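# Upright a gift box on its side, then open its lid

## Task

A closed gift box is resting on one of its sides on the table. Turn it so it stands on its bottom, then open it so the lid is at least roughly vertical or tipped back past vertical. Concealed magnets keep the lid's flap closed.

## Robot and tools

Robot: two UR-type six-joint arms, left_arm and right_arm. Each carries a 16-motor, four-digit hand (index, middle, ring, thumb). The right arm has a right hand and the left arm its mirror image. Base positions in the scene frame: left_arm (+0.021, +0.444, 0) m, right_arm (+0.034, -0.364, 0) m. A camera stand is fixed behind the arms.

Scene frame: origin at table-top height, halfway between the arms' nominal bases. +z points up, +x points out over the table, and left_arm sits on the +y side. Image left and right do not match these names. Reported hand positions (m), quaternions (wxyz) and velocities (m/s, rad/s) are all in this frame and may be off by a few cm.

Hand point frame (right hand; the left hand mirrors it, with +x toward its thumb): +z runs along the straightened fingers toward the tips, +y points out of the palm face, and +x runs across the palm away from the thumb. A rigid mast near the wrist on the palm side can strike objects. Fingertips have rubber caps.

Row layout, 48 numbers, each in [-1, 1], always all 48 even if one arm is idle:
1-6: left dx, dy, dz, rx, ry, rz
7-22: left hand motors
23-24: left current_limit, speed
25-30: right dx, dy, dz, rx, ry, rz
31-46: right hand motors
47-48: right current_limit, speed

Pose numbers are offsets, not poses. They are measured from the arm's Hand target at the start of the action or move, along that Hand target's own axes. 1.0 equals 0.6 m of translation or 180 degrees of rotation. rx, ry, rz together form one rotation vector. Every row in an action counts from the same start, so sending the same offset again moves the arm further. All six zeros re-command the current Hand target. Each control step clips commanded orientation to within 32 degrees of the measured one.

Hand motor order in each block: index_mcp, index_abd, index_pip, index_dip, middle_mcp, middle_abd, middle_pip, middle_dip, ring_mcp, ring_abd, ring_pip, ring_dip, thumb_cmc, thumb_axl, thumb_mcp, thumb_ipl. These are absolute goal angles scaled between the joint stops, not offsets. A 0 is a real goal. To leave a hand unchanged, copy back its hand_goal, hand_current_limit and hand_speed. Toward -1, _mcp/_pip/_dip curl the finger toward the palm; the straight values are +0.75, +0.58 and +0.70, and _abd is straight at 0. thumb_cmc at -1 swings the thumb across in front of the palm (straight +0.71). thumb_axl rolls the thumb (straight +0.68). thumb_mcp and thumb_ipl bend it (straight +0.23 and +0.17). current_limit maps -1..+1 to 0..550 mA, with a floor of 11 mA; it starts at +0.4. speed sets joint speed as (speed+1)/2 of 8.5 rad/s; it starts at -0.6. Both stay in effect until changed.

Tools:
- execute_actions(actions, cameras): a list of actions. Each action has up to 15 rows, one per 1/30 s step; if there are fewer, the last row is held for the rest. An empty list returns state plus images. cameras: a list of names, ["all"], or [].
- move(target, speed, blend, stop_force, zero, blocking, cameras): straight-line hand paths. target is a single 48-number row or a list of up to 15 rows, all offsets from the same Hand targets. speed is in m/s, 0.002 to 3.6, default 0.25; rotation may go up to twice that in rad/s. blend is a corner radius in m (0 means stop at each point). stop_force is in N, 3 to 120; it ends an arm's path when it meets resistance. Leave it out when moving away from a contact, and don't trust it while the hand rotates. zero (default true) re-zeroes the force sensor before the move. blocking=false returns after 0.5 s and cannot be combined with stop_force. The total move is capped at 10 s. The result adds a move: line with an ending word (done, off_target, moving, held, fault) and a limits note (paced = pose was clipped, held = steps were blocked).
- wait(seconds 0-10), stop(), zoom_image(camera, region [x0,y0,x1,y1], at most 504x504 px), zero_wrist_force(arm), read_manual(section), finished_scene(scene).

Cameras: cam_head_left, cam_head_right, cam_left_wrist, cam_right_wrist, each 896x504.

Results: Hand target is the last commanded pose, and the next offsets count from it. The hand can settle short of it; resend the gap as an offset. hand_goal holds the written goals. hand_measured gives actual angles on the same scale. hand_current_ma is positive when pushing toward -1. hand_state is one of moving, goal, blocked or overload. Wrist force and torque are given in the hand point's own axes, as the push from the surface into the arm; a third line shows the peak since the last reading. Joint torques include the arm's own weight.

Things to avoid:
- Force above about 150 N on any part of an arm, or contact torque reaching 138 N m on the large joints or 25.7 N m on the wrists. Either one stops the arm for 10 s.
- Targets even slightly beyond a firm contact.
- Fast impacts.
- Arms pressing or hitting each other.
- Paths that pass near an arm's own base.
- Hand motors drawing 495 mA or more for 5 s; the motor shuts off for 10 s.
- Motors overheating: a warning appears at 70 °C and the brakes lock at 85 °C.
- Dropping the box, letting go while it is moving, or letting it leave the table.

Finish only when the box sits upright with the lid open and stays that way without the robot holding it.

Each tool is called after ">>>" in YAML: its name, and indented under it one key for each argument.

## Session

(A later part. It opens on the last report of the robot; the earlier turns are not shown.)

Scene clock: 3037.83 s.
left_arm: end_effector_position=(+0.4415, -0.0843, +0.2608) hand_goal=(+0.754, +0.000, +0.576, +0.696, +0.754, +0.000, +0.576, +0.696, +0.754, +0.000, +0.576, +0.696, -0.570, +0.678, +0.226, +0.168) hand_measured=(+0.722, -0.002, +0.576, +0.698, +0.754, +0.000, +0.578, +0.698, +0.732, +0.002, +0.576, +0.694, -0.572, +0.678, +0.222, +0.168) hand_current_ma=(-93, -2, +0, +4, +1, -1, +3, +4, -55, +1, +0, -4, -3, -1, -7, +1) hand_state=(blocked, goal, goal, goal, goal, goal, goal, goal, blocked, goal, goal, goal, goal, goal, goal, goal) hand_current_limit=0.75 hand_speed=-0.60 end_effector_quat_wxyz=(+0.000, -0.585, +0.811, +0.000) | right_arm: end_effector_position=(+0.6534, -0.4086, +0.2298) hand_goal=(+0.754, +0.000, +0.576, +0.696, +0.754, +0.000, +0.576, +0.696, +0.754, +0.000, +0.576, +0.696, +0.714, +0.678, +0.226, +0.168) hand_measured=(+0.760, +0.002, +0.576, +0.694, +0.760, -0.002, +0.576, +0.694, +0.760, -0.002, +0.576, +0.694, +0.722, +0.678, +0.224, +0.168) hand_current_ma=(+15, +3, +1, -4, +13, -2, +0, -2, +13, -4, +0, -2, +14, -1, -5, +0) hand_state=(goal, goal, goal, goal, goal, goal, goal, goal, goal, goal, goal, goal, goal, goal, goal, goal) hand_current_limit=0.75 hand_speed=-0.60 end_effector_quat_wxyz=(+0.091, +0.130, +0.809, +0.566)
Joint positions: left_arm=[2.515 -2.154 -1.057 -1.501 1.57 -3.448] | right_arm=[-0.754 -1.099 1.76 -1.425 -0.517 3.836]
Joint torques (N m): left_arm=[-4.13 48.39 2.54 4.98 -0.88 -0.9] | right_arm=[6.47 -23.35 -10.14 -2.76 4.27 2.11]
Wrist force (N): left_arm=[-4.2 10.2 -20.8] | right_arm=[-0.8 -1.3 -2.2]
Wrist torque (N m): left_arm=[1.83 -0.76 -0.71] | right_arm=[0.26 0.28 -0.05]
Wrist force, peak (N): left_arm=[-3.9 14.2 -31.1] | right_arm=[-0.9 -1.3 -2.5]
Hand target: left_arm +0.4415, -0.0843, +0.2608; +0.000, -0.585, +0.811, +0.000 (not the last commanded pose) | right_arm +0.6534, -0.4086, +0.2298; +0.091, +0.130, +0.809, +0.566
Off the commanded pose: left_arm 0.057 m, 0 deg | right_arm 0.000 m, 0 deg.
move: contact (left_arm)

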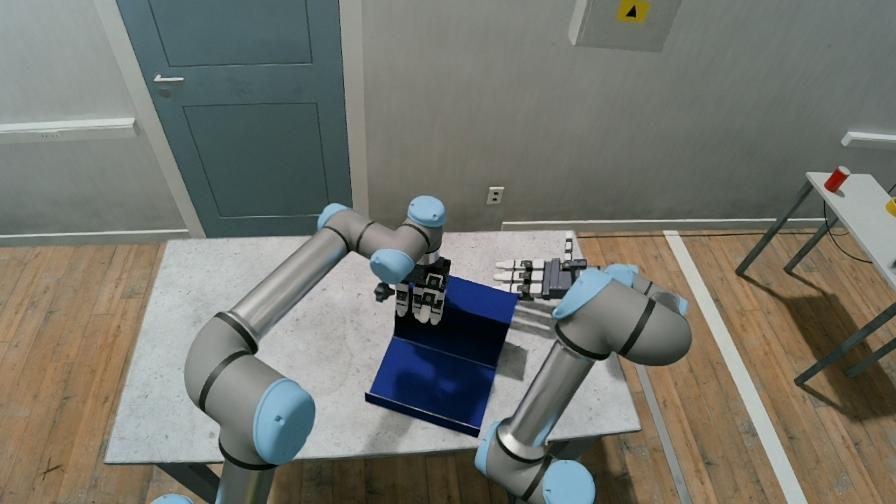

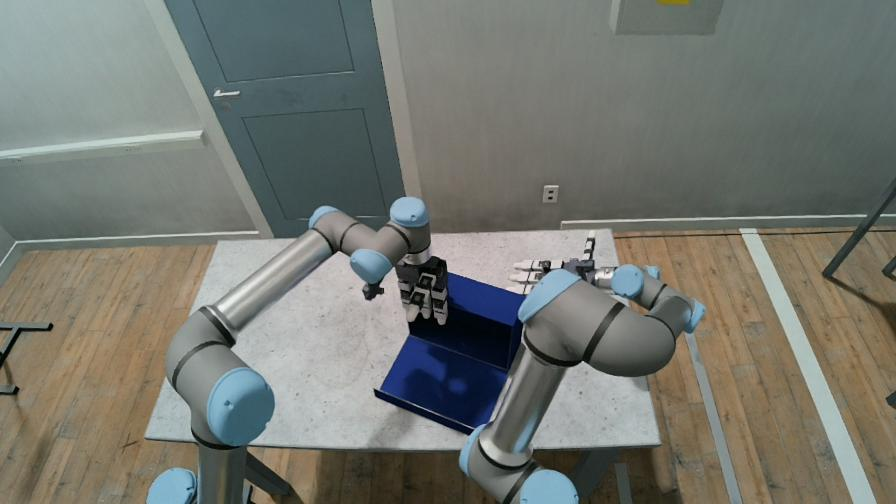

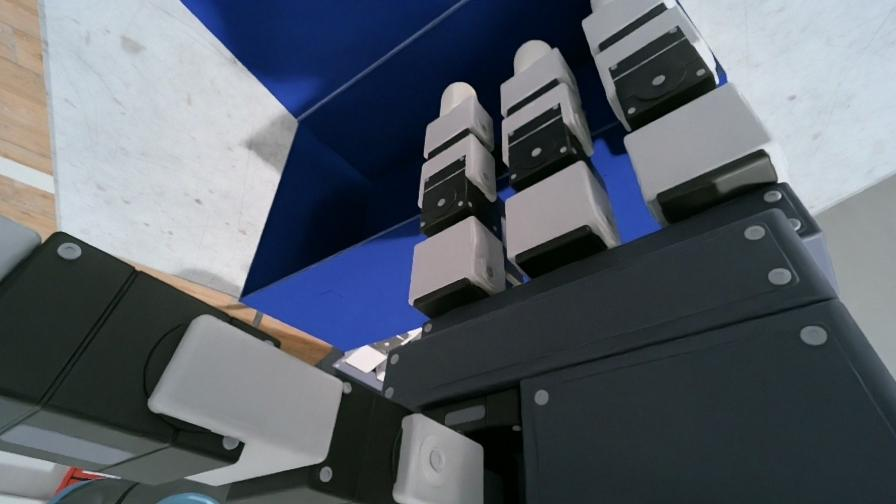

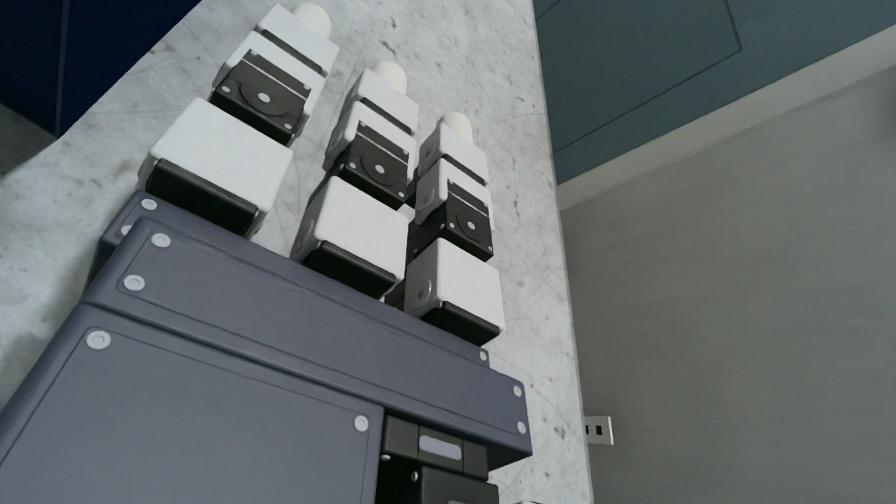

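>>> move:
  target:
    - [0,0.01,-0.053,0,0,0,0.754,0,0.576,0.696,0.754,0,0.576,0.696,0.754,0,0.576,0.696,-0.571,0.678,0.226,0.168,0.75,-0.6,0,0,0,0,0,0,0.754,0,0.576,0.696,0.754,0,0.576,0.696,0.754,0,0.576,0.696,0.714,0.678,0.226,0.168,0.75,-0.6]
  speed: 0.02

>>> move:
  target:
    - [0,-0.1,0,0,0,0,0.754,0,0.576,0.696,0.754,0,0.576,0.696,0.754,0,0.576,0.696,-0.571,0.678,0.226,0.168,0.75,-0.6,0,0,0,0,0,0,0.754,0,0.576,0.696,0.754,0,0.576,0.696,0.754,0,0.576,0.696,0.714,0.678,0.226,0.168,0.75,-0.6]
  speed: 0.02
  stop_force: 8
  cameras: ["all"]

Scene clock: 3055.17 s.
left_arm: end_effector_position=(+0.4359, -0.0824, +0.2924) hand_goal=(+0.754, +0.000, +0.576, +0.696, +0.754, +0.000, +0.576, +0.696, +0.754, +0.000, +0.576, +0.696, -0.570, +0.678, +0.226, +0.168) hand_measured=(+0.744, -0.004, +0.564, +0.698, +0.750, -0.002, +0.574, +0.698, +0.748, +0.002, +0.576, +0.694, -0.572, +0.678, +0.222, +0.168) hand_current_ma=(-21, -7, -25, +4, -9, -1, -4, +4, -10, +1, +0, -4, -3, -1, -7, +1) hand_state=(goal, goal, goal, goal, goal, goal, goal, goal, goal, goal, goal, goal, goal, goal, goal, goal) hand_current_limit=0.75 hand_speed=-0.60 end_effector_quat_wxyz=(+0.000, -0.585, +0.811, +0.000) | right_arm: end_effector_position=(+0.6534, -0.4086, +0.2298) hand_goal=(+0.754, +0.000, +0.576, +0.696, +0.754, +0.000, +0.576, +0.696, +0.754, +0.000, +0.576, +0.696, +0.714, +0.678, +0.226, +0.168) hand_measured=(+0.760, +0.002, +0.576, +0.694, +0.760, -0.002, +0.576, +0.694, +0.760, -0.002, +0.576, +0.694, +0.722, +0.678, +0.224, +0.168) hand_current_ma=(+15, +3, +1, -4, +13, -2, +0, -2, +13, -4, +0, -2, +14, -1, -5, +0) hand_state=(goal, goal, goal, goal, goal, goal, goal, goal, goal, goal, goal, goal, goal, goal, goal, goal) hand_current_limit=0.75 hand_speed=-0.60 end_effector_quat_wxyz=(+0.091, +0.130, +0.809, +0.566)
Joint positions: left_arm=[2.512 -2.136 -1.004 -1.571 1.57 -3.451] | right_arm=[-0.754 -1.099 1.76 -1.425 -0.517 3.836]
Joint torques (N m): left_arm=[-5.95 66.19 33.26 1 -1.1 -1.23] | right_arm=[5.8 -23.47 -9.88 -2.76 4.16 2.1]
Wrist force (N): left_arm=[-3.2 0.4 2.7] | right_arm=[-0.9 -1.1 -2.2]
Wrist torque (N m): left_arm=[-0.17 0.34 -0.23] | right_arm=[0.28 0.29 -0.05]
Wrist force, peak (N): left_arm=[-4.5 10.2 -21.3] | right_arm=[-0.8 -1.6 -2.5]
Hand target: left_arm +0.4358, -0.0824, +0.2926; +0.000, -0.585, +0.811, +0.000 | right_arm +0.6534, -0.4086, +0.2298; +0.091, +0.130, +0.809, +0.566
Off the commanded pose: left_arm 0.000 m, 0 deg | right_arm 0.000 m, 0 deg.
move: done

Scene clock: 3059.20 s.
left_arm: end_effector_position=(+0.4928, -0.1013, +0.2926) hand_goal=(+0.754, +0.000, +0.576, +0.696, +0.754, +0.000, +0.576, +0.696, +0.754, +0.000, +0.576, +0.696, -0.570, +0.678, +0.226, +0.168) hand_measured=(+0.746, -0.004, +0.574, +0.698, +0.750, -0.002, +0.574, +0.698, +0.748, +0.002, +0.576, +0.694, -0.572, +0.678, +0.222, +0.168) hand_current_ma=(-15, -5, -4, +4, -8, -1, -4, +4, -10, +1, +0, -4, -3, -1, -7, +1) hand_state=(goal, goal, goal, goal, goal, goal, goal, goal, goal, goal, goal, goal, goal, goal, goal, goal) hand_current_limit=0.75 hand_speed=-0.60 end_effector_quat_wxyz=(+0.000, -0.585, +0.811, +0.000) | right_arm: end_effector_position=(+0.6534, -0.4086, +0.2298) hand_goal=(+0.754, +0.000, +0.576, +0.696, +0.754, +0.000, +0.576, +0.696, +0.754, +0.000, +0.576, +0.696, +0.714, +0.678, +0.226, +0.168) hand_measured=(+0.760, +0.002, +0.576, +0.694, +0.760, -0.002, +0.576, +0.694, +0.764, +0.002, +0.576, +0.694, +0.722, +0.678, +0.224, +0.168) hand_current_ma=(+15, +3, +1, -4, +13, -2, +0, -2, +23, +2, +0, -2, +14, -1, -5, +0) hand_state=(goal, goal, goal, goal, goal, goal, goal, goal, goal, goal, goal, goal, goal, goal, goal, goal) hand_current_limit=0.75 hand_speed=-0.60 end_effector_quat_wxyz=(+0.091, +0.130, +0.809, +0.566)
Joint positions: left_arm=[2.536 -2.303 -0.727 -1.682 1.57 -3.427] | right_arm=[-0.754 -1.099 1.76 -1.425 -0.517 3.836]
Joint torques (N m): left_arm=[7.17 44.61 32.04 0.84 1.38 1.47] | right_arm=[5.58 -23.96 -10.52 0.62 1.19 2.07]
Wrist force (N): left_arm=[-3.3 1.3 -1.2] | right_arm=[-1.8 -1.3 -2.6]
Wrist torque (N m): left_arm=[0.18 0.43 -0.33] | right_arm=[0.30 0.25 -0.15]
Wrist force, peak (N): left_arm=[-3.6 0.8 3.5] | right_arm=[-2.0 -1.9 -2.7]
Hand target: left_arm +0.4928, -0.1013, +0.2926; +0.000, -0.585, +0.811, +0.000 | right_arm +0.6534, -0.4086, +0.2298; +0.091, +0.130, +0.809, +0.566
Off the commanded pose: left_arm 0.000 m, 0 deg | right_arm 0.000 m, 0 deg.
move: done

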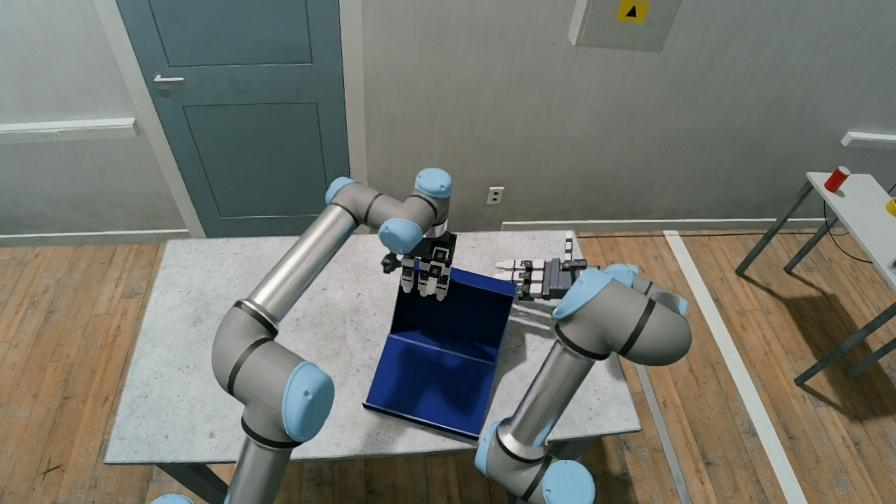

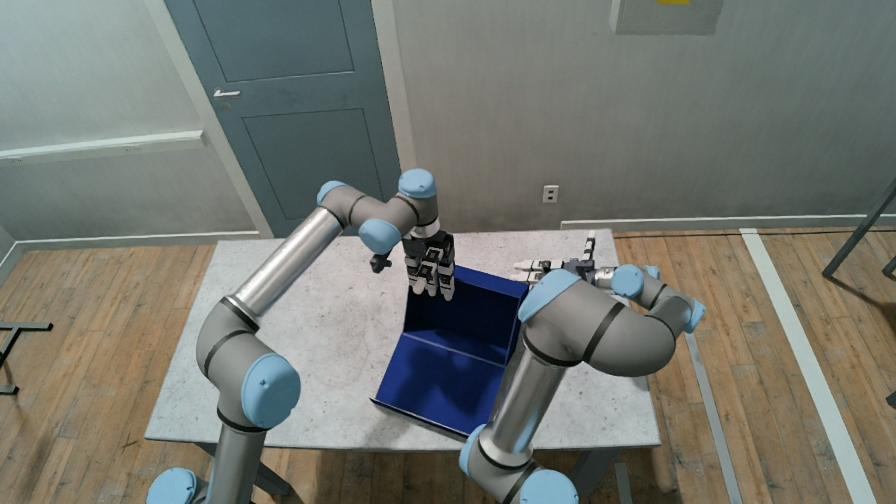

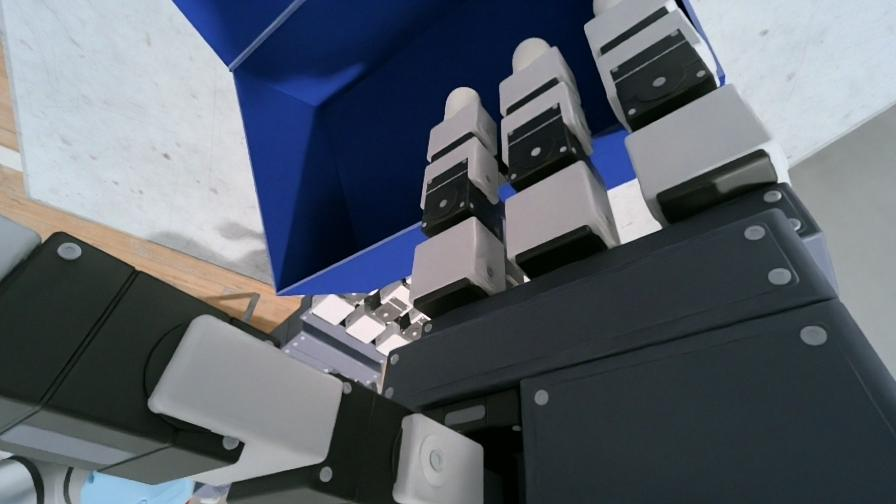

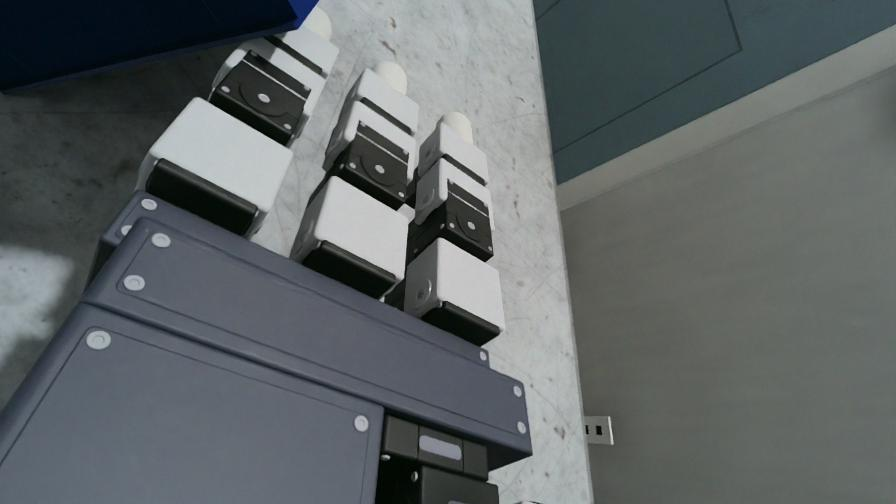

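>>> move:
  target:
    - [0,-0.067,0,0,0,0,0.754,0,0.576,0.696,0.754,0,0.576,0.696,0.754,0,0.576,0.696,-0.571,0.678,0.226,0.168,0.75,-0.6,-0.047,-0.047,0.017,0,0,0,0.754,0,0.576,0.696,0.754,0,0.576,0.696,0.754,0,0.576,0.696,0.714,0.678,0.226,0.168,0.75,-0.6]
  speed: 0.02
  cameras: ["all"]

Scene clock: 3071.73 s.
left_arm: end_effector_position=(+0.5309, -0.1140, +0.2926) hand_goal=(+0.754, +0.000, +0.576, +0.696, +0.754, +0.000, +0.576, +0.696, +0.754, +0.000, +0.576, +0.696, -0.570, +0.678, +0.226, +0.168) hand_measured=(+0.750, -0.004, +0.574, +0.698, +0.750, -0.002, +0.574, +0.698, +0.748, +0.002, +0.576, +0.694, -0.572, +0.678, +0.222, +0.168) hand_current_ma=(-8, -4, -4, +4, -8, -1, -4, +4, -10, +1, +0, -4, -3, -1, -7, +1) hand_state=(goal, goal, goal, goal, goal, goal, goal, goal, goal, goal, goal, goal, goal, goal, goal, goal) hand_current_limit=0.75 hand_speed=-0.60 end_effector_quat_wxyz=(+0.000, -0.585, +0.811, +0.000) | right_arm: end_effector_position=(+0.6802, -0.4174, +0.1998) hand_goal=(+0.754, +0.000, +0.576, +0.696, +0.754, +0.000, +0.576, +0.696, +0.754, +0.000, +0.576, +0.696, +0.714, +0.678, +0.226, +0.168) hand_measured=(+0.760, +0.002, +0.576, +0.694, +0.760, -0.002, +0.576, +0.694, +0.764, +0.002, +0.576, +0.694, +0.722, +0.678, +0.224, +0.168) hand_current_ma=(+15, +3, +1, -4, +13, -2, +0, -2, +24, +2, +0, -2, +14, -1, -5, +0) hand_state=(goal, goal, goal, goal, goal, goal, goal, goal, goal, goal, goal, goal, goal, goal, goal, goal) hand_current_limit=0.75 hand_speed=-0.60 end_effector_quat_wxyz=(+0.091, +0.130, +0.809, +0.566)
Joint positions: left_arm=[2.55 -2.457 -0.451 -1.804 1.57 -3.413] | right_arm=[-0.737 -1.002 1.699 -1.483 -0.505 3.861]
Joint torques (N m): left_arm=[8.02 49.15 32.98 0.54 1.34 1.56] | right_arm=[7.07 -26.26 -28.91 -2.74 4.34 2.23]
Wrist force (N): left_arm=[-3.5 0.6 -0.9] | right_arm=[-1.6 -1.9 -2.8]
Wrist torque (N m): left_arm=[0.21 0.45 -0.37] | right_arm=[0.35 0.38 -0.19]
Wrist force, peak (N): left_arm=[-3.9 0.6 -0.9] | right_arm=[-1.5 -1.8 -3.2]
Hand target: left_arm +0.5309, -0.1140, +0.2926; +0.000, -0.585, +0.811, +0.000 | right_arm +0.6802, -0.4175, +0.1998; +0.091, +0.130, +0.809, +0.566
Off the commanded pose: left_arm 0.000 m, 0 deg | right_arm 0.000 m, 0 deg.
move: done

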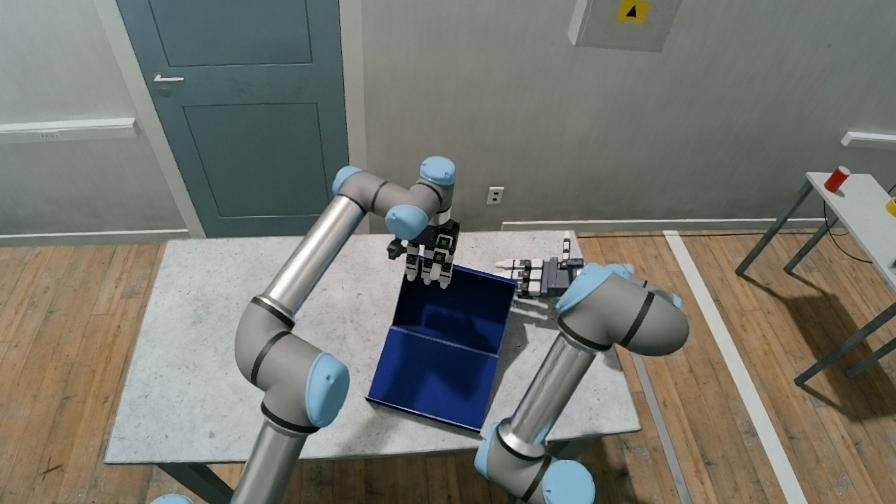

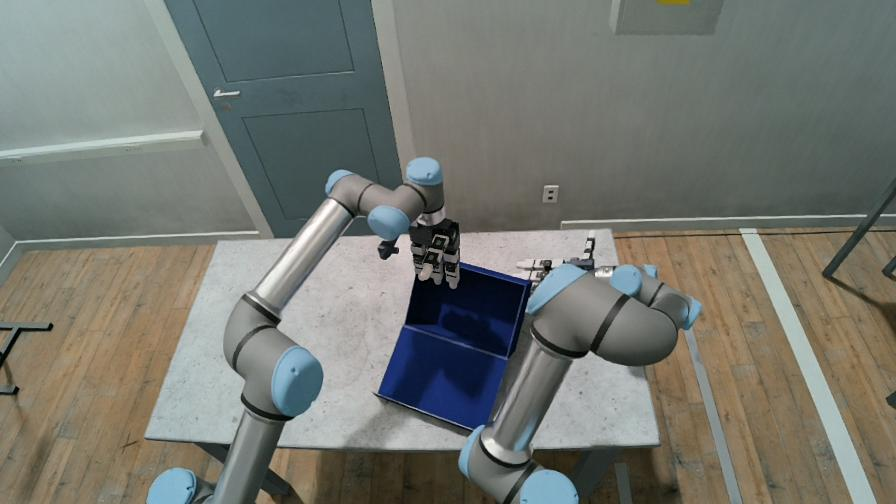

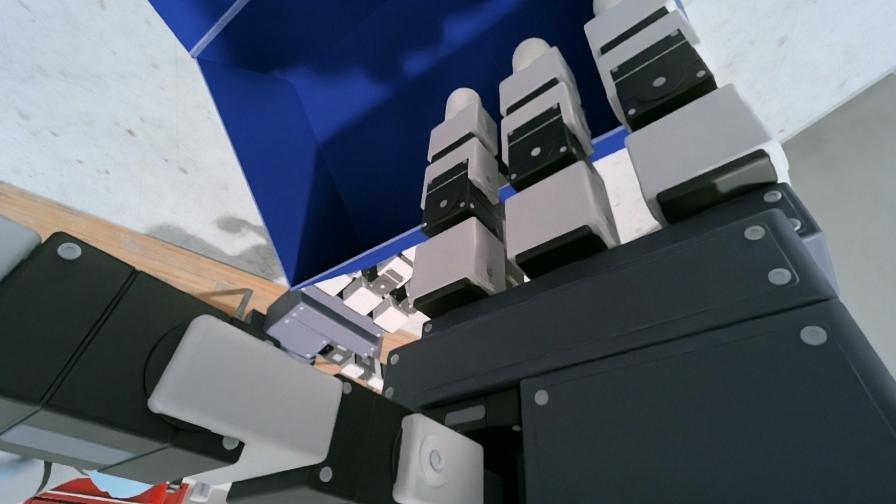

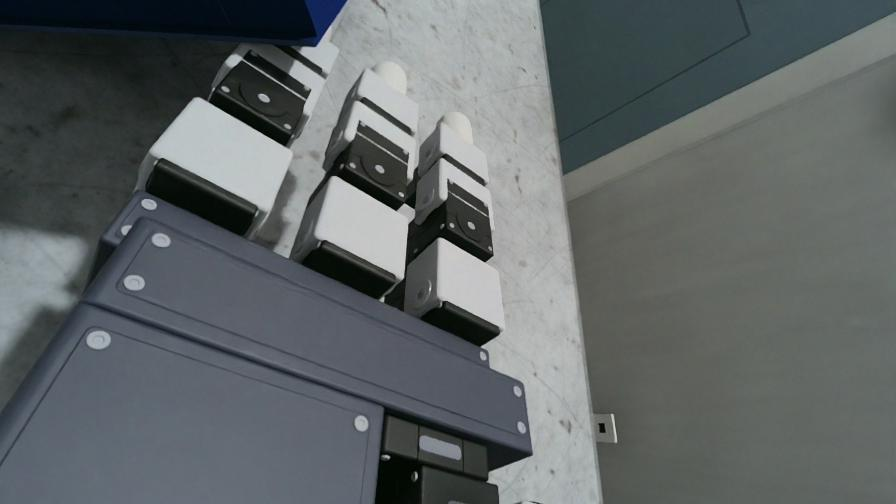

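>>> move:
  target:
    - [0,0,0,0,0,0,0.754,0,0.576,0.696,0.754,0,0.576,0.696,0.754,0,0.576,0.696,-0.571,0.678,0.226,0.168,0.75,-0.6,-0.03,-0.055,0.02,0,0,0,0.754,0,0.576,0.696,0.754,0,0.576,0.696,0.754,0,0.576,0.696,0.714,0.678,0.226,0.168,0.75,-0.6]
  speed: 0.02
  cameras: ["cam_head_left","cam_right_wrist"]

>>> move:
  target:
    - [0,0,0,0,0,0,0.754,0,0.576,0.696,0.754,0,0.576,0.696,0.754,0,0.576,0.696,-0.571,0.678,0.226,0.168,0.75,-0.6,-0.01,-0.055,0.02,0,0,0,0.754,0,0.576,0.696,0.754,0,0.576,0.696,0.754,0,0.576,0.696,0.714,0.678,0.226,0.168,0.75,-0.6]
  speed: 0.02
  cameras: ["all"]

Scene clock: 3085.77 s.
left_arm: end_effector_position=(+0.5309, -0.1140, +0.2926) hand_goal=(+0.754, +0.000, +0.576, +0.696, +0.754, +0.000, +0.576, +0.696, +0.754, +0.000, +0.576, +0.696, -0.570, +0.678, +0.226, +0.168) hand_measured=(+0.750, -0.004, +0.574, +0.698, +0.750, -0.002, +0.574, +0.698, +0.748, +0.002, +0.576, +0.694, -0.572, +0.678, +0.222, +0.168) hand_current_ma=(-8, -4, -4, +4, -8, -1, -4, +4, -10, +1, +0, -4, -3, -1, -7, +1) hand_state=(goal, goal, goal, goal, goal, goal, goal, goal, goal, goal, goal, goal, goal, goal, goal, goal) hand_current_limit=0.75 hand_speed=-0.60 end_effector_quat_wxyz=(+0.000, -0.585, +0.811, +0.000) | right_arm: end_effector_position=(+0.6973, -0.4231, +0.1648) hand_goal=(+0.754, +0.000, +0.576, +0.696, +0.754, +0.000, +0.576, +0.696, +0.754, +0.000, +0.576, +0.696, +0.714, +0.678, +0.226, +0.168) hand_measured=(+0.760, +0.002, +0.576, +0.694, +0.760, -0.002, +0.576, +0.694, +0.768, +0.002, +0.576, +0.694, +0.722, +0.678, +0.224, +0.168) hand_current_ma=(+15, +3, +1, -4, +13, -2, +0, -2, +38, +2, +0, -2, +14, -1, -5, +0) hand_state=(goal, goal, goal, goal, goal, goal, goal, goal, goal, goal, goal, goal, goal, goal, goal, goal) hand_current_limit=0.75 hand_speed=-0.60 end_effector_quat_wxyz=(+0.091, +0.130, +0.809, +0.566)
Joint positions: left_arm=[2.55 -2.457 -0.451 -1.804 1.57 -3.413] | right_arm=[-0.726 -0.915 1.662 -1.547 -0.497 3.877]
Joint torques (N m): left_arm=[2.77 49.38 31.51 0.6 1.46 1.58] | right_arm=[7.9 -28.95 -28.05 -2.7 4.39 2.21]
Wrist force (N): left_arm=[-3.5 0.4 -1.1] | right_arm=[-1.6 -2.3 -2.9]
Wrist torque (N m): left_arm=[0.20 0.46 -0.37] | right_arm=[0.33 0.35 -0.19]
Wrist force, peak (N): left_arm=[-3.8 0.5 -1.1] | right_arm=[-1.8 -2.3 -3.4]
Hand target: left_arm +0.5309, -0.1140, +0.2926; +0.000, -0.585, +0.811, +0.000 | right_arm +0.6973, -0.4231, +0.1647; +0.091, +0.130, +0.809, +0.566
Off the commanded pose: left_arm 0.000 m, 0 deg | right_arm 0.000 m, 0 deg.
move: done
Images, in order (width x height): cam_head_left 896x504, cam_right_wrist 896x504.

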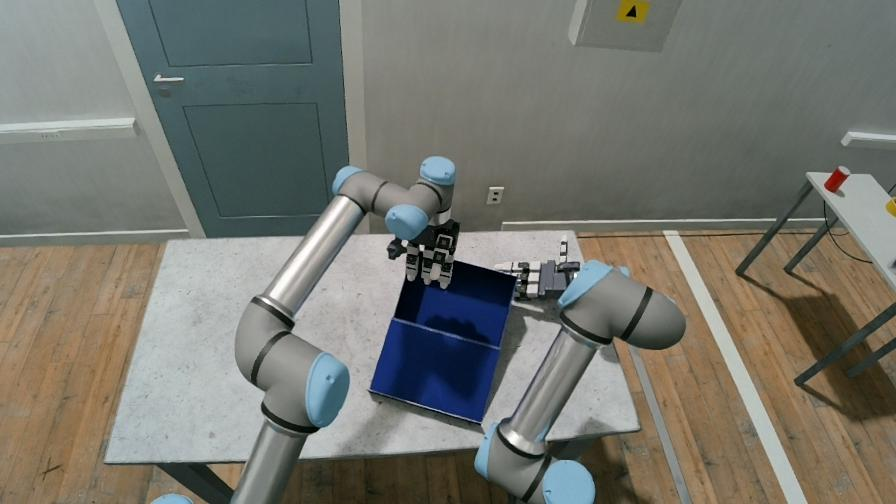

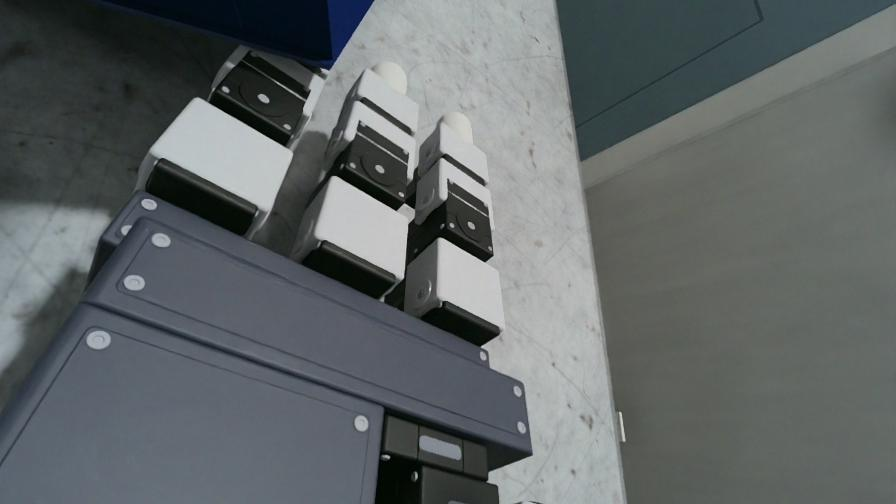

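Scene clock: 3087.90 s.
left_arm: end_effector_position=(+0.5309, -0.1140, +0.2926) hand_goal=(+0.754, +0.000, +0.576, +0.696, +0.754, +0.000, +0.576, +0.696, +0.754, +0.000, +0.576, +0.696, -0.570, +0.678, +0.226, +0.168) hand_measured=(+0.750, -0.004, +0.574, +0.698, +0.750, -0.002, +0.574, +0.698, +0.748, +0.002, +0.576, +0.694, -0.572, +0.678, +0.222, +0.168) hand_current_ma=(-8, -4, -4, +4, -8, -1, -4, +4, -10, +1, +0, -4, -3, -1, -7, +1) hand_state=(goal, goal, goal, goal, goal, goal, goal, goal, goal, goal, goal, goal, goal, goal, goal, goal) hand_current_limit=0.75 hand_speed=-0.60 end_effector_quat_wxyz=(+0.000, -0.585, +0.811, +0.000) | right_arm: end_effector_position=(+0.7030, -0.4250, +0.1298) hand_goal=(+0.754, +0.000, +0.576, +0.696, +0.754, +0.000, +0.576, +0.696, +0.754, +0.000, +0.576, +0.696, +0.714, +0.678, +0.226, +0.168) hand_measured=(+0.760, +0.002, +0.576, +0.694, +0.760, -0.002, +0.576, +0.694, +0.774, +0.002, +0.578, +0.694, +0.722, +0.678, +0.224, +0.168) hand_current_ma=(+15, +3, +1, -4, +13, -2, +0, -2, +52, +2, +2, -2, +14, -1, -5, +0) hand_state=(goal, goal, goal, goal, goal, goal, goal, goal, goal, goal, goal, goal, goal, goal, goal, goal) hand_current_limit=0.75 hand_speed=-0.60 end_effector_quat_wxyz=(+0.091, +0.130, +0.809, +0.566)
Joint positions: left_arm=[2.55 -2.457 -0.451 -1.804 1.57 -3.413] | right_arm=[-0.723 -0.847 1.654 -1.612 -0.495 3.882]
Joint torques (N m): left_arm=[-0.47 49.32 31.59 0.29 1.45 1.78] | right_arm=[7.66 -30.59 -26.78 -2.72 4.49 2.32]
Wrist force (N): left_arm=[-3.7 0.5 -0.9] | right_arm=[-2.1 -2.0 -2.9]
Wrist torque (N m): left_arm=[0.17 0.48 -0.38] | right_arm=[0.38 0.41 -0.28]
Wrist force, peak (N): left_arm=[-3.9 0.3 -0.9] | right_arm=[-1.7 -3.1 -2.6]
Hand target: left_arm +0.5309, -0.1140, +0.2926; +0.000, -0.585, +0.811, +0.000 | right_arm +0.7030, -0.4250, +0.1296; +0.091, +0.130, +0.809, +0.566
Off the commanded pose: left_arm 0.000 m, 0 deg | right_arm 0.000 m, 0 deg.
move: done

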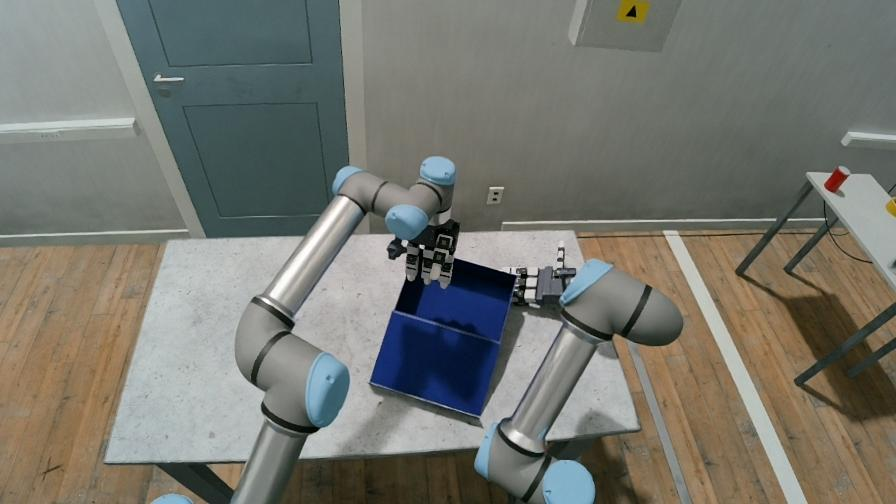

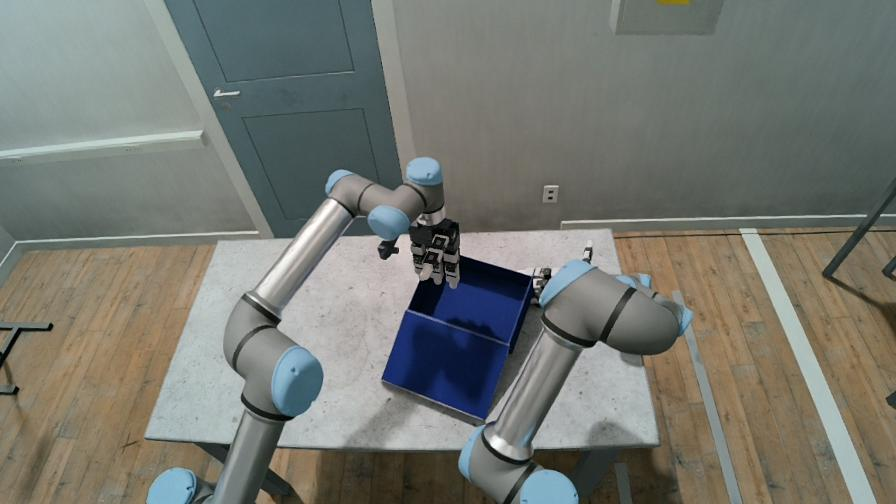

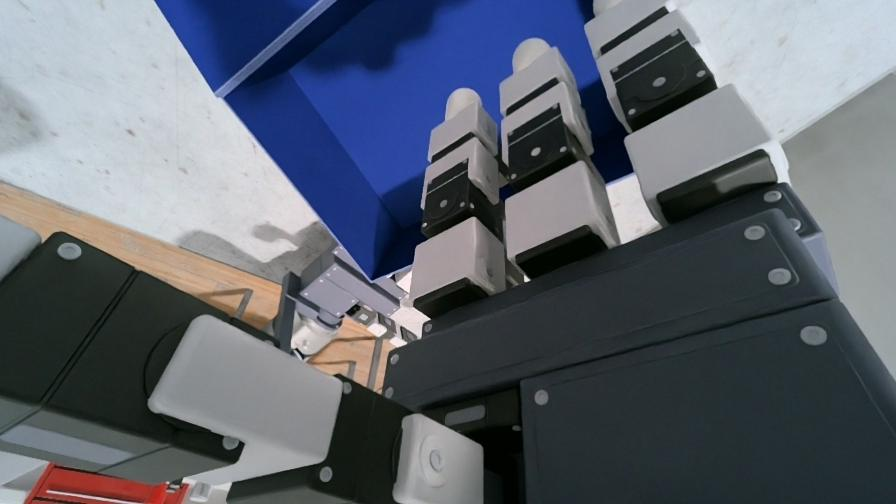

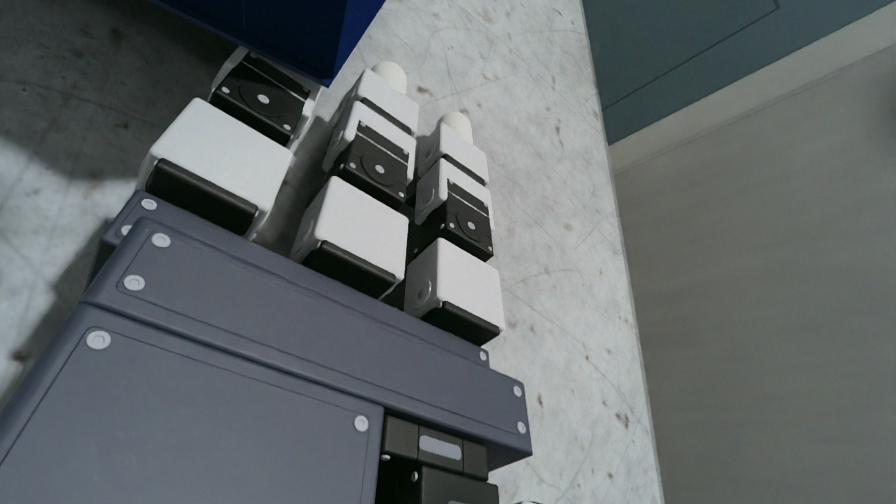

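>>> move:
  target:
    - [0,0,0,0,0,0,0.754,0,0.576,0.696,0.754,0,0.576,0.696,0.754,0,0.576,0.696,-0.571,0.678,0.226,0.168,0.75,-0.6,0.01,-0.0141,0.0051,0,0,0,0.754,0,0.576,0.696,0.754,0,0.576,0.696,0.754,0,0.576,0.696,0.714,0.678,0.226,0.168,0.75,-0.6]
    - [0,0,0,0,0,0,0.754,0,0.576,0.696,0.754,0,0.576,0.696,0.754,0,0.576,0.696,-0.571,0.678,0.226,0.168,0.75,-0.6,0.01,-0.077,-0.167,0,0,0,0.754,0,0.576,0.696,0.754,0,0.576,0.696,0.754,0,0.576,0.696,0.714,0.678,0.226,0.168,0.75,-0.6]
  speed: 0.02
  cameras: ["all"]

Scene clock: 3109.00 s.
left_arm: end_effector_position=(+0.5309, -0.1140, +0.2926) hand_goal=(+0.754, +0.000, +0.576, +0.696, +0.754, +0.000, +0.576, +0.696, +0.754, +0.000, +0.576, +0.696, -0.570, +0.678, +0.226, +0.168) hand_measured=(+0.750, -0.004, +0.574, +0.698, +0.750, -0.002, +0.574, +0.698, +0.748, +0.002, +0.576, +0.694, -0.572, +0.678, +0.222, +0.168) hand_current_ma=(-8, -4, -4, +4, -8, -1, -4, +4, -10, +1, +0, -4, -3, -1, -7, +1) hand_state=(goal, goal, goal, goal, goal, goal, goal, goal, goal, goal, goal, goal, goal, goal, goal, goal) hand_current_limit=0.75 hand_speed=-0.60 end_effector_quat_wxyz=(+0.000, -0.585, +0.811, +0.000) | right_arm: end_effector_position=(+0.6630, -0.5275, +0.1205) hand_goal=(+0.754, +0.000, +0.576, +0.696, +0.754, +0.000, +0.576, +0.696, +0.754, +0.000, +0.576, +0.696, +0.714, +0.678, +0.226, +0.168) hand_measured=(+0.706, +0.002, +0.576, +0.694, +0.704, -0.002, +0.576, +0.694, +0.700, -0.002, +0.582, +0.700, +0.722, +0.678, +0.224, +0.168) hand_current_ma=(-166, +3, +1, -4, -174, -2, +0, -2, -185, -1, +14, +7, +14, -1, -5, +0) hand_state=(blocked, goal, goal, goal, blocked, goal, goal, goal, blocked, goal, goal, goal, goal, goal, goal, goal) hand_current_limit=0.75 hand_speed=-0.60 end_effector_quat_wxyz=(+0.091, +0.130, +0.809, +0.566)
Joint positions: left_arm=[2.55 -2.457 -0.451 -1.804 1.57 -3.413] | right_arm=[-0.884 -0.795 1.542 -1.38 -0.616 3.681]
Joint torques (N m): left_arm=[-5.34 48.62 31.13 0.35 1.43 1.7] | right_arm=[-8.66 -23.22 -25.26 -0.29 -4.75 -1.89]
Wrist force (N): left_arm=[-3.8 0.5 -0.9] | right_arm=[-0.9 18.3 -5.2]
Wrist torque (N m): left_arm=[0.20 0.49 -0.39] | right_arm=[-0.02 0.44 0.59]
Wrist force, peak (N): left_arm=[-3.8 0.4 -1.0] | right_arm=[-5.6 22.9 -16.4]
Hand target: left_arm +0.5309, -0.1140, +0.2926; +0.000, -0.585, +0.811, +0.000 | right_arm +0.6630, -0.5276, +0.1205; +0.091, +0.130, +0.809, +0.566
Off the commanded pose: left_arm 0.000 m, 0 deg | right_arm 0.000 m, 0 deg.
move: done

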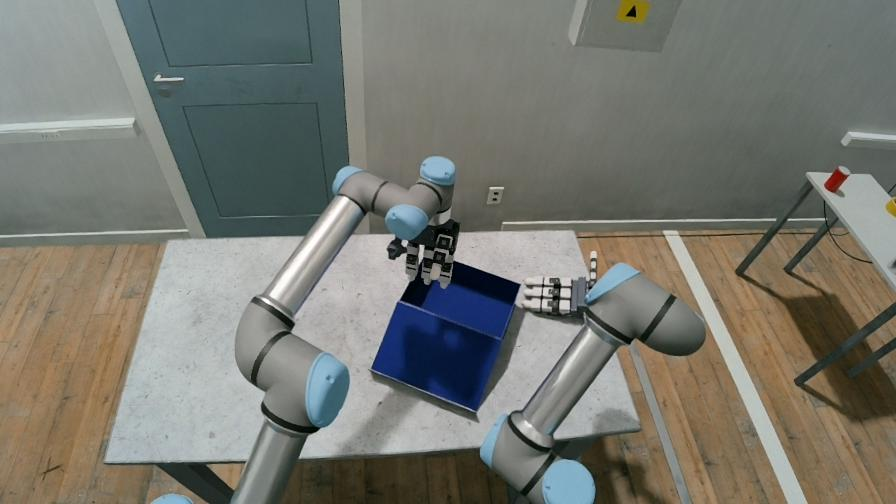

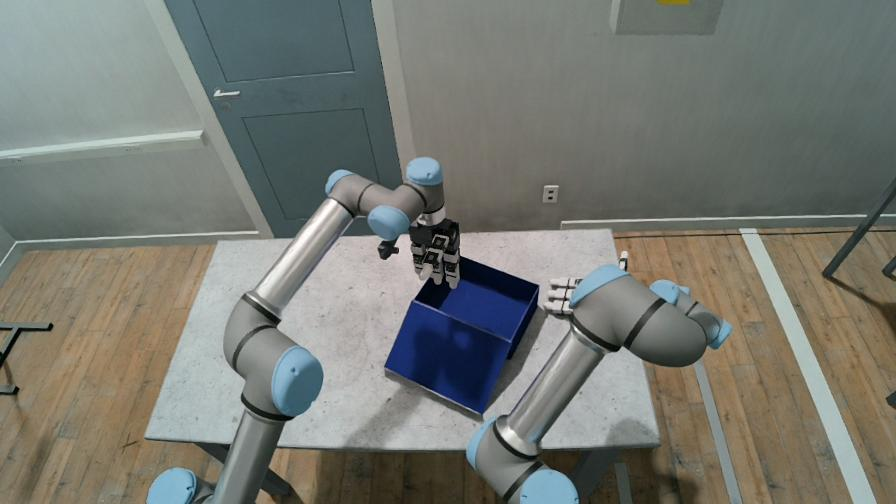

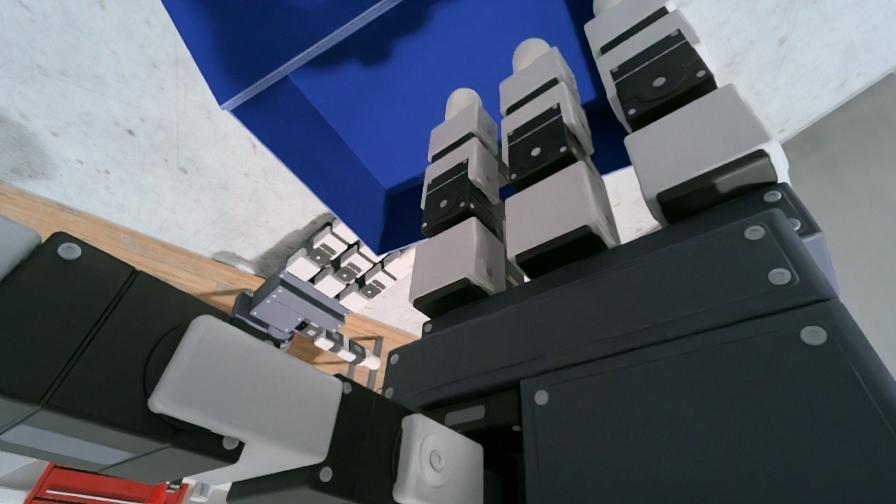

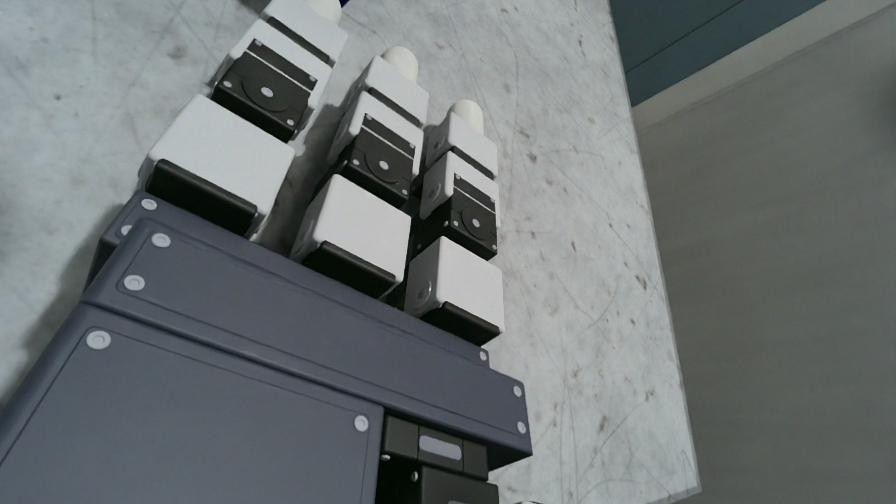

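>>> move:
  target:
    - [0,0,0,0,0,0,0.754,0,0.576,0.696,0.754,0,0.576,0.696,0.754,0,0.576,0.696,-0.571,0.678,0.226,0.168,0.75,-0.6,0,-0.019,-0.082,0,0,0,0.754,0,0.576,0.696,0.754,0,0.576,0.696,0.754,0,0.576,0.696,0.714,0.678,0.226,0.168,0.75,-0.6]
    - [0,0.03,-0.35,0,0,0,0.754,0,0.576,0.696,0.754,0,0.576,0.696,0.754,0,0.576,0.696,-0.571,0.678,0.226,0.168,0.75,-0.6,0,0.05,-0.2,0,0,0,0.754,0,0.576,0.696,0.754,0,0.576,0.696,0.754,0,0.576,0.696,0.714,0.678,0.226,0.168,0.75,-0.6]
  speed: [0.03,0.1]
  cameras: ["all"]

Scene clock: 3123.53 s.
left_arm: end_effector_position=(+0.5128, -0.1073, +0.5014) hand_goal=(+0.754, +0.000, +0.576, +0.696, +0.754, +0.000, +0.576, +0.696, +0.754, +0.000, +0.576, +0.696, -0.570, +0.678, +0.226, +0.168) hand_measured=(+0.750, -0.004, +0.574, +0.698, +0.750, -0.002, +0.574, +0.698, +0.748, +0.002, +0.576, +0.694, -0.572, +0.678, +0.222, +0.168) hand_current_ma=(-8, -4, -4, +4, -8, -1, -4, +4, -10, +1, +0, -4, -3, -1, -7, +1) hand_state=(goal, goal, goal, goal, goal, goal, goal, goal, goal, goal, goal, goal, goal, goal, goal, goal) hand_current_limit=0.75 hand_speed=-0.60 end_effector_quat_wxyz=(+0.005, -0.611, +0.773, -0.171) | right_arm: end_effector_position=(+0.6309, -0.6249, +0.1897) hand_goal=(+0.754, +0.000, +0.576, +0.696, +0.754, +0.000, +0.576, +0.696, +0.754, +0.000, +0.576, +0.696, +0.714, +0.678, +0.226, +0.168) hand_measured=(+0.760, +0.002, +0.576, +0.694, +0.760, -0.002, +0.576, +0.694, +0.760, -0.002, +0.582, +0.700, +0.722, +0.678, +0.224, +0.168) hand_current_ma=(+14, +3, +1, -4, +13, -2, +0, -2, +13, -1, +13, +7, +14, -1, -5, +0) hand_state=(goal, goal, goal, goal, goal, goal, goal, goal, goal, goal, goal, goal, goal, goal, goal, goal) hand_current_limit=0.75 hand_speed=-0.60 end_effector_quat_wxyz=(+0.091, +0.130, +0.809, +0.566)
Joint positions: left_arm=[2.584 -2.4 -0.035 -1.95 1.466 -3.484] | right_arm=[-1.013 -0.81 1.335 -1.068 -0.724 3.566]
Joint torques (N m): left_arm=[6.86 68.66 23.15 5.4 -2.13 -0.85] | right_arm=[-6.3 -58.32 -30.89 1.84 -2.13 -1.89]
Wrist force (N): left_arm=[-3.3 0.7 -1.4] | right_arm=[-1.1 -0.9 -2.5]
Wrist torque (N m): left_arm=[0.28 0.41 -0.20] | right_arm=[0.31 0.38 0.05]
Wrist force, peak (N): left_arm=[-3.4 1.0 -1.9] | right_arm=[-0.9 19.5 -5.8]
Hand target: left_arm +0.5138, -0.1082, +0.5026; +0.000, -0.585, +0.811, +0.000 | right_arm +0.6309, -0.6249, +0.1898; +0.091, +0.130, +0.809, +0.566
Off the commanded pose: left_arm 0.002 m, 20 deg | right_arm 0.000 m, 0 deg.
elbow stopped short (left arm): the move would have taken joint 3 (elbow) straighter than the controller allows.
move: off_target (left_arm)

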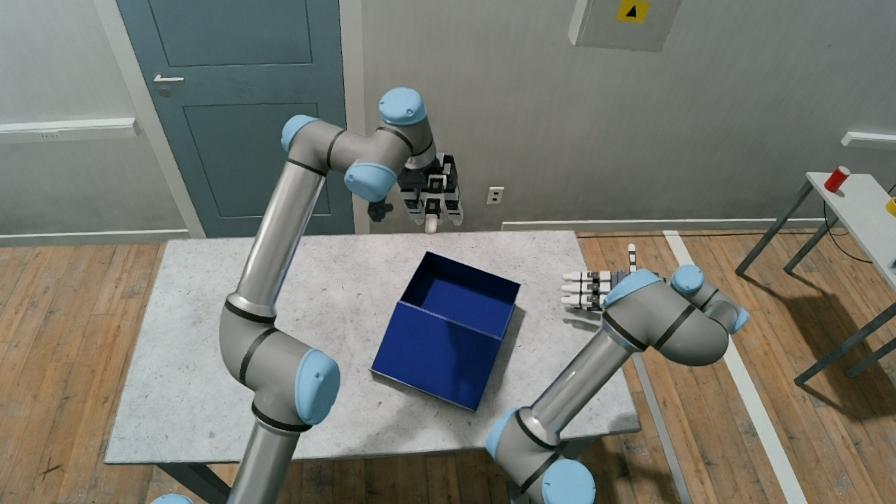

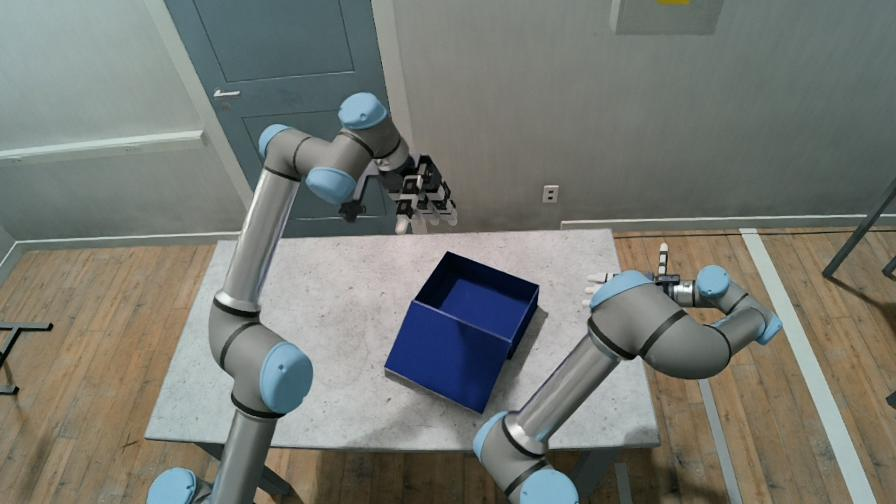

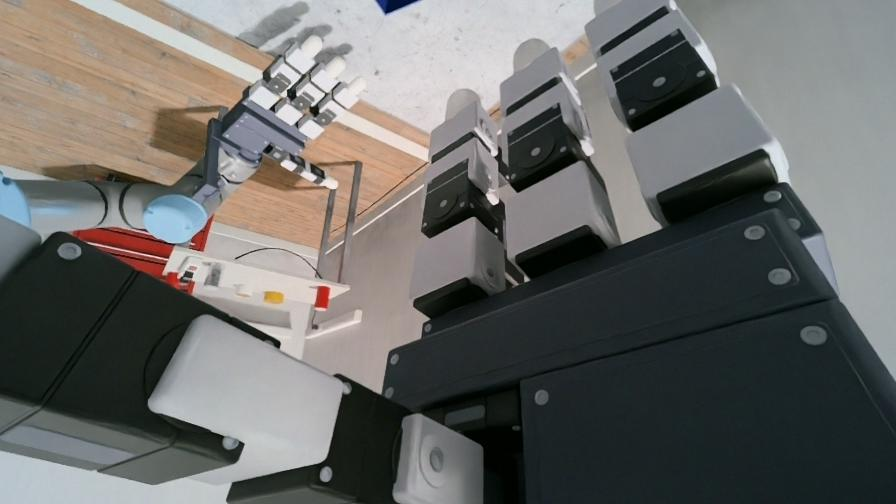

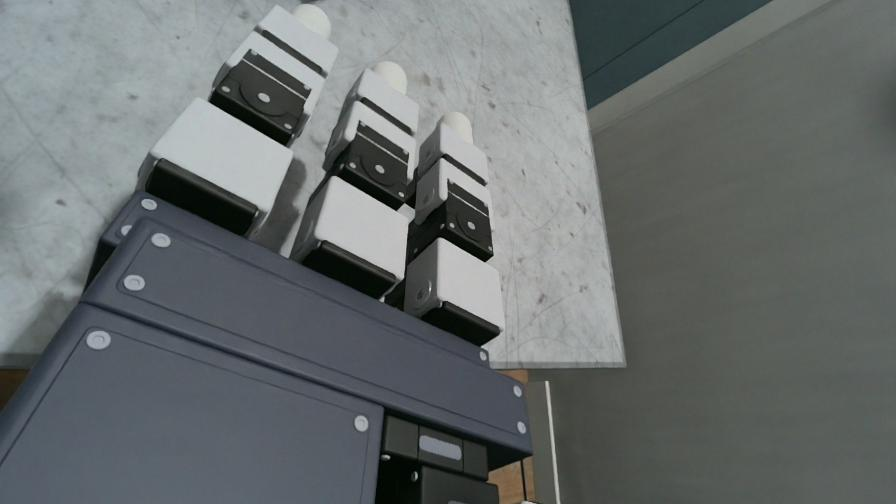

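Box is on its base with the lid hanging back. Done.

>>> finished_scene:
  scene: 1

The scene is finished: the task was done.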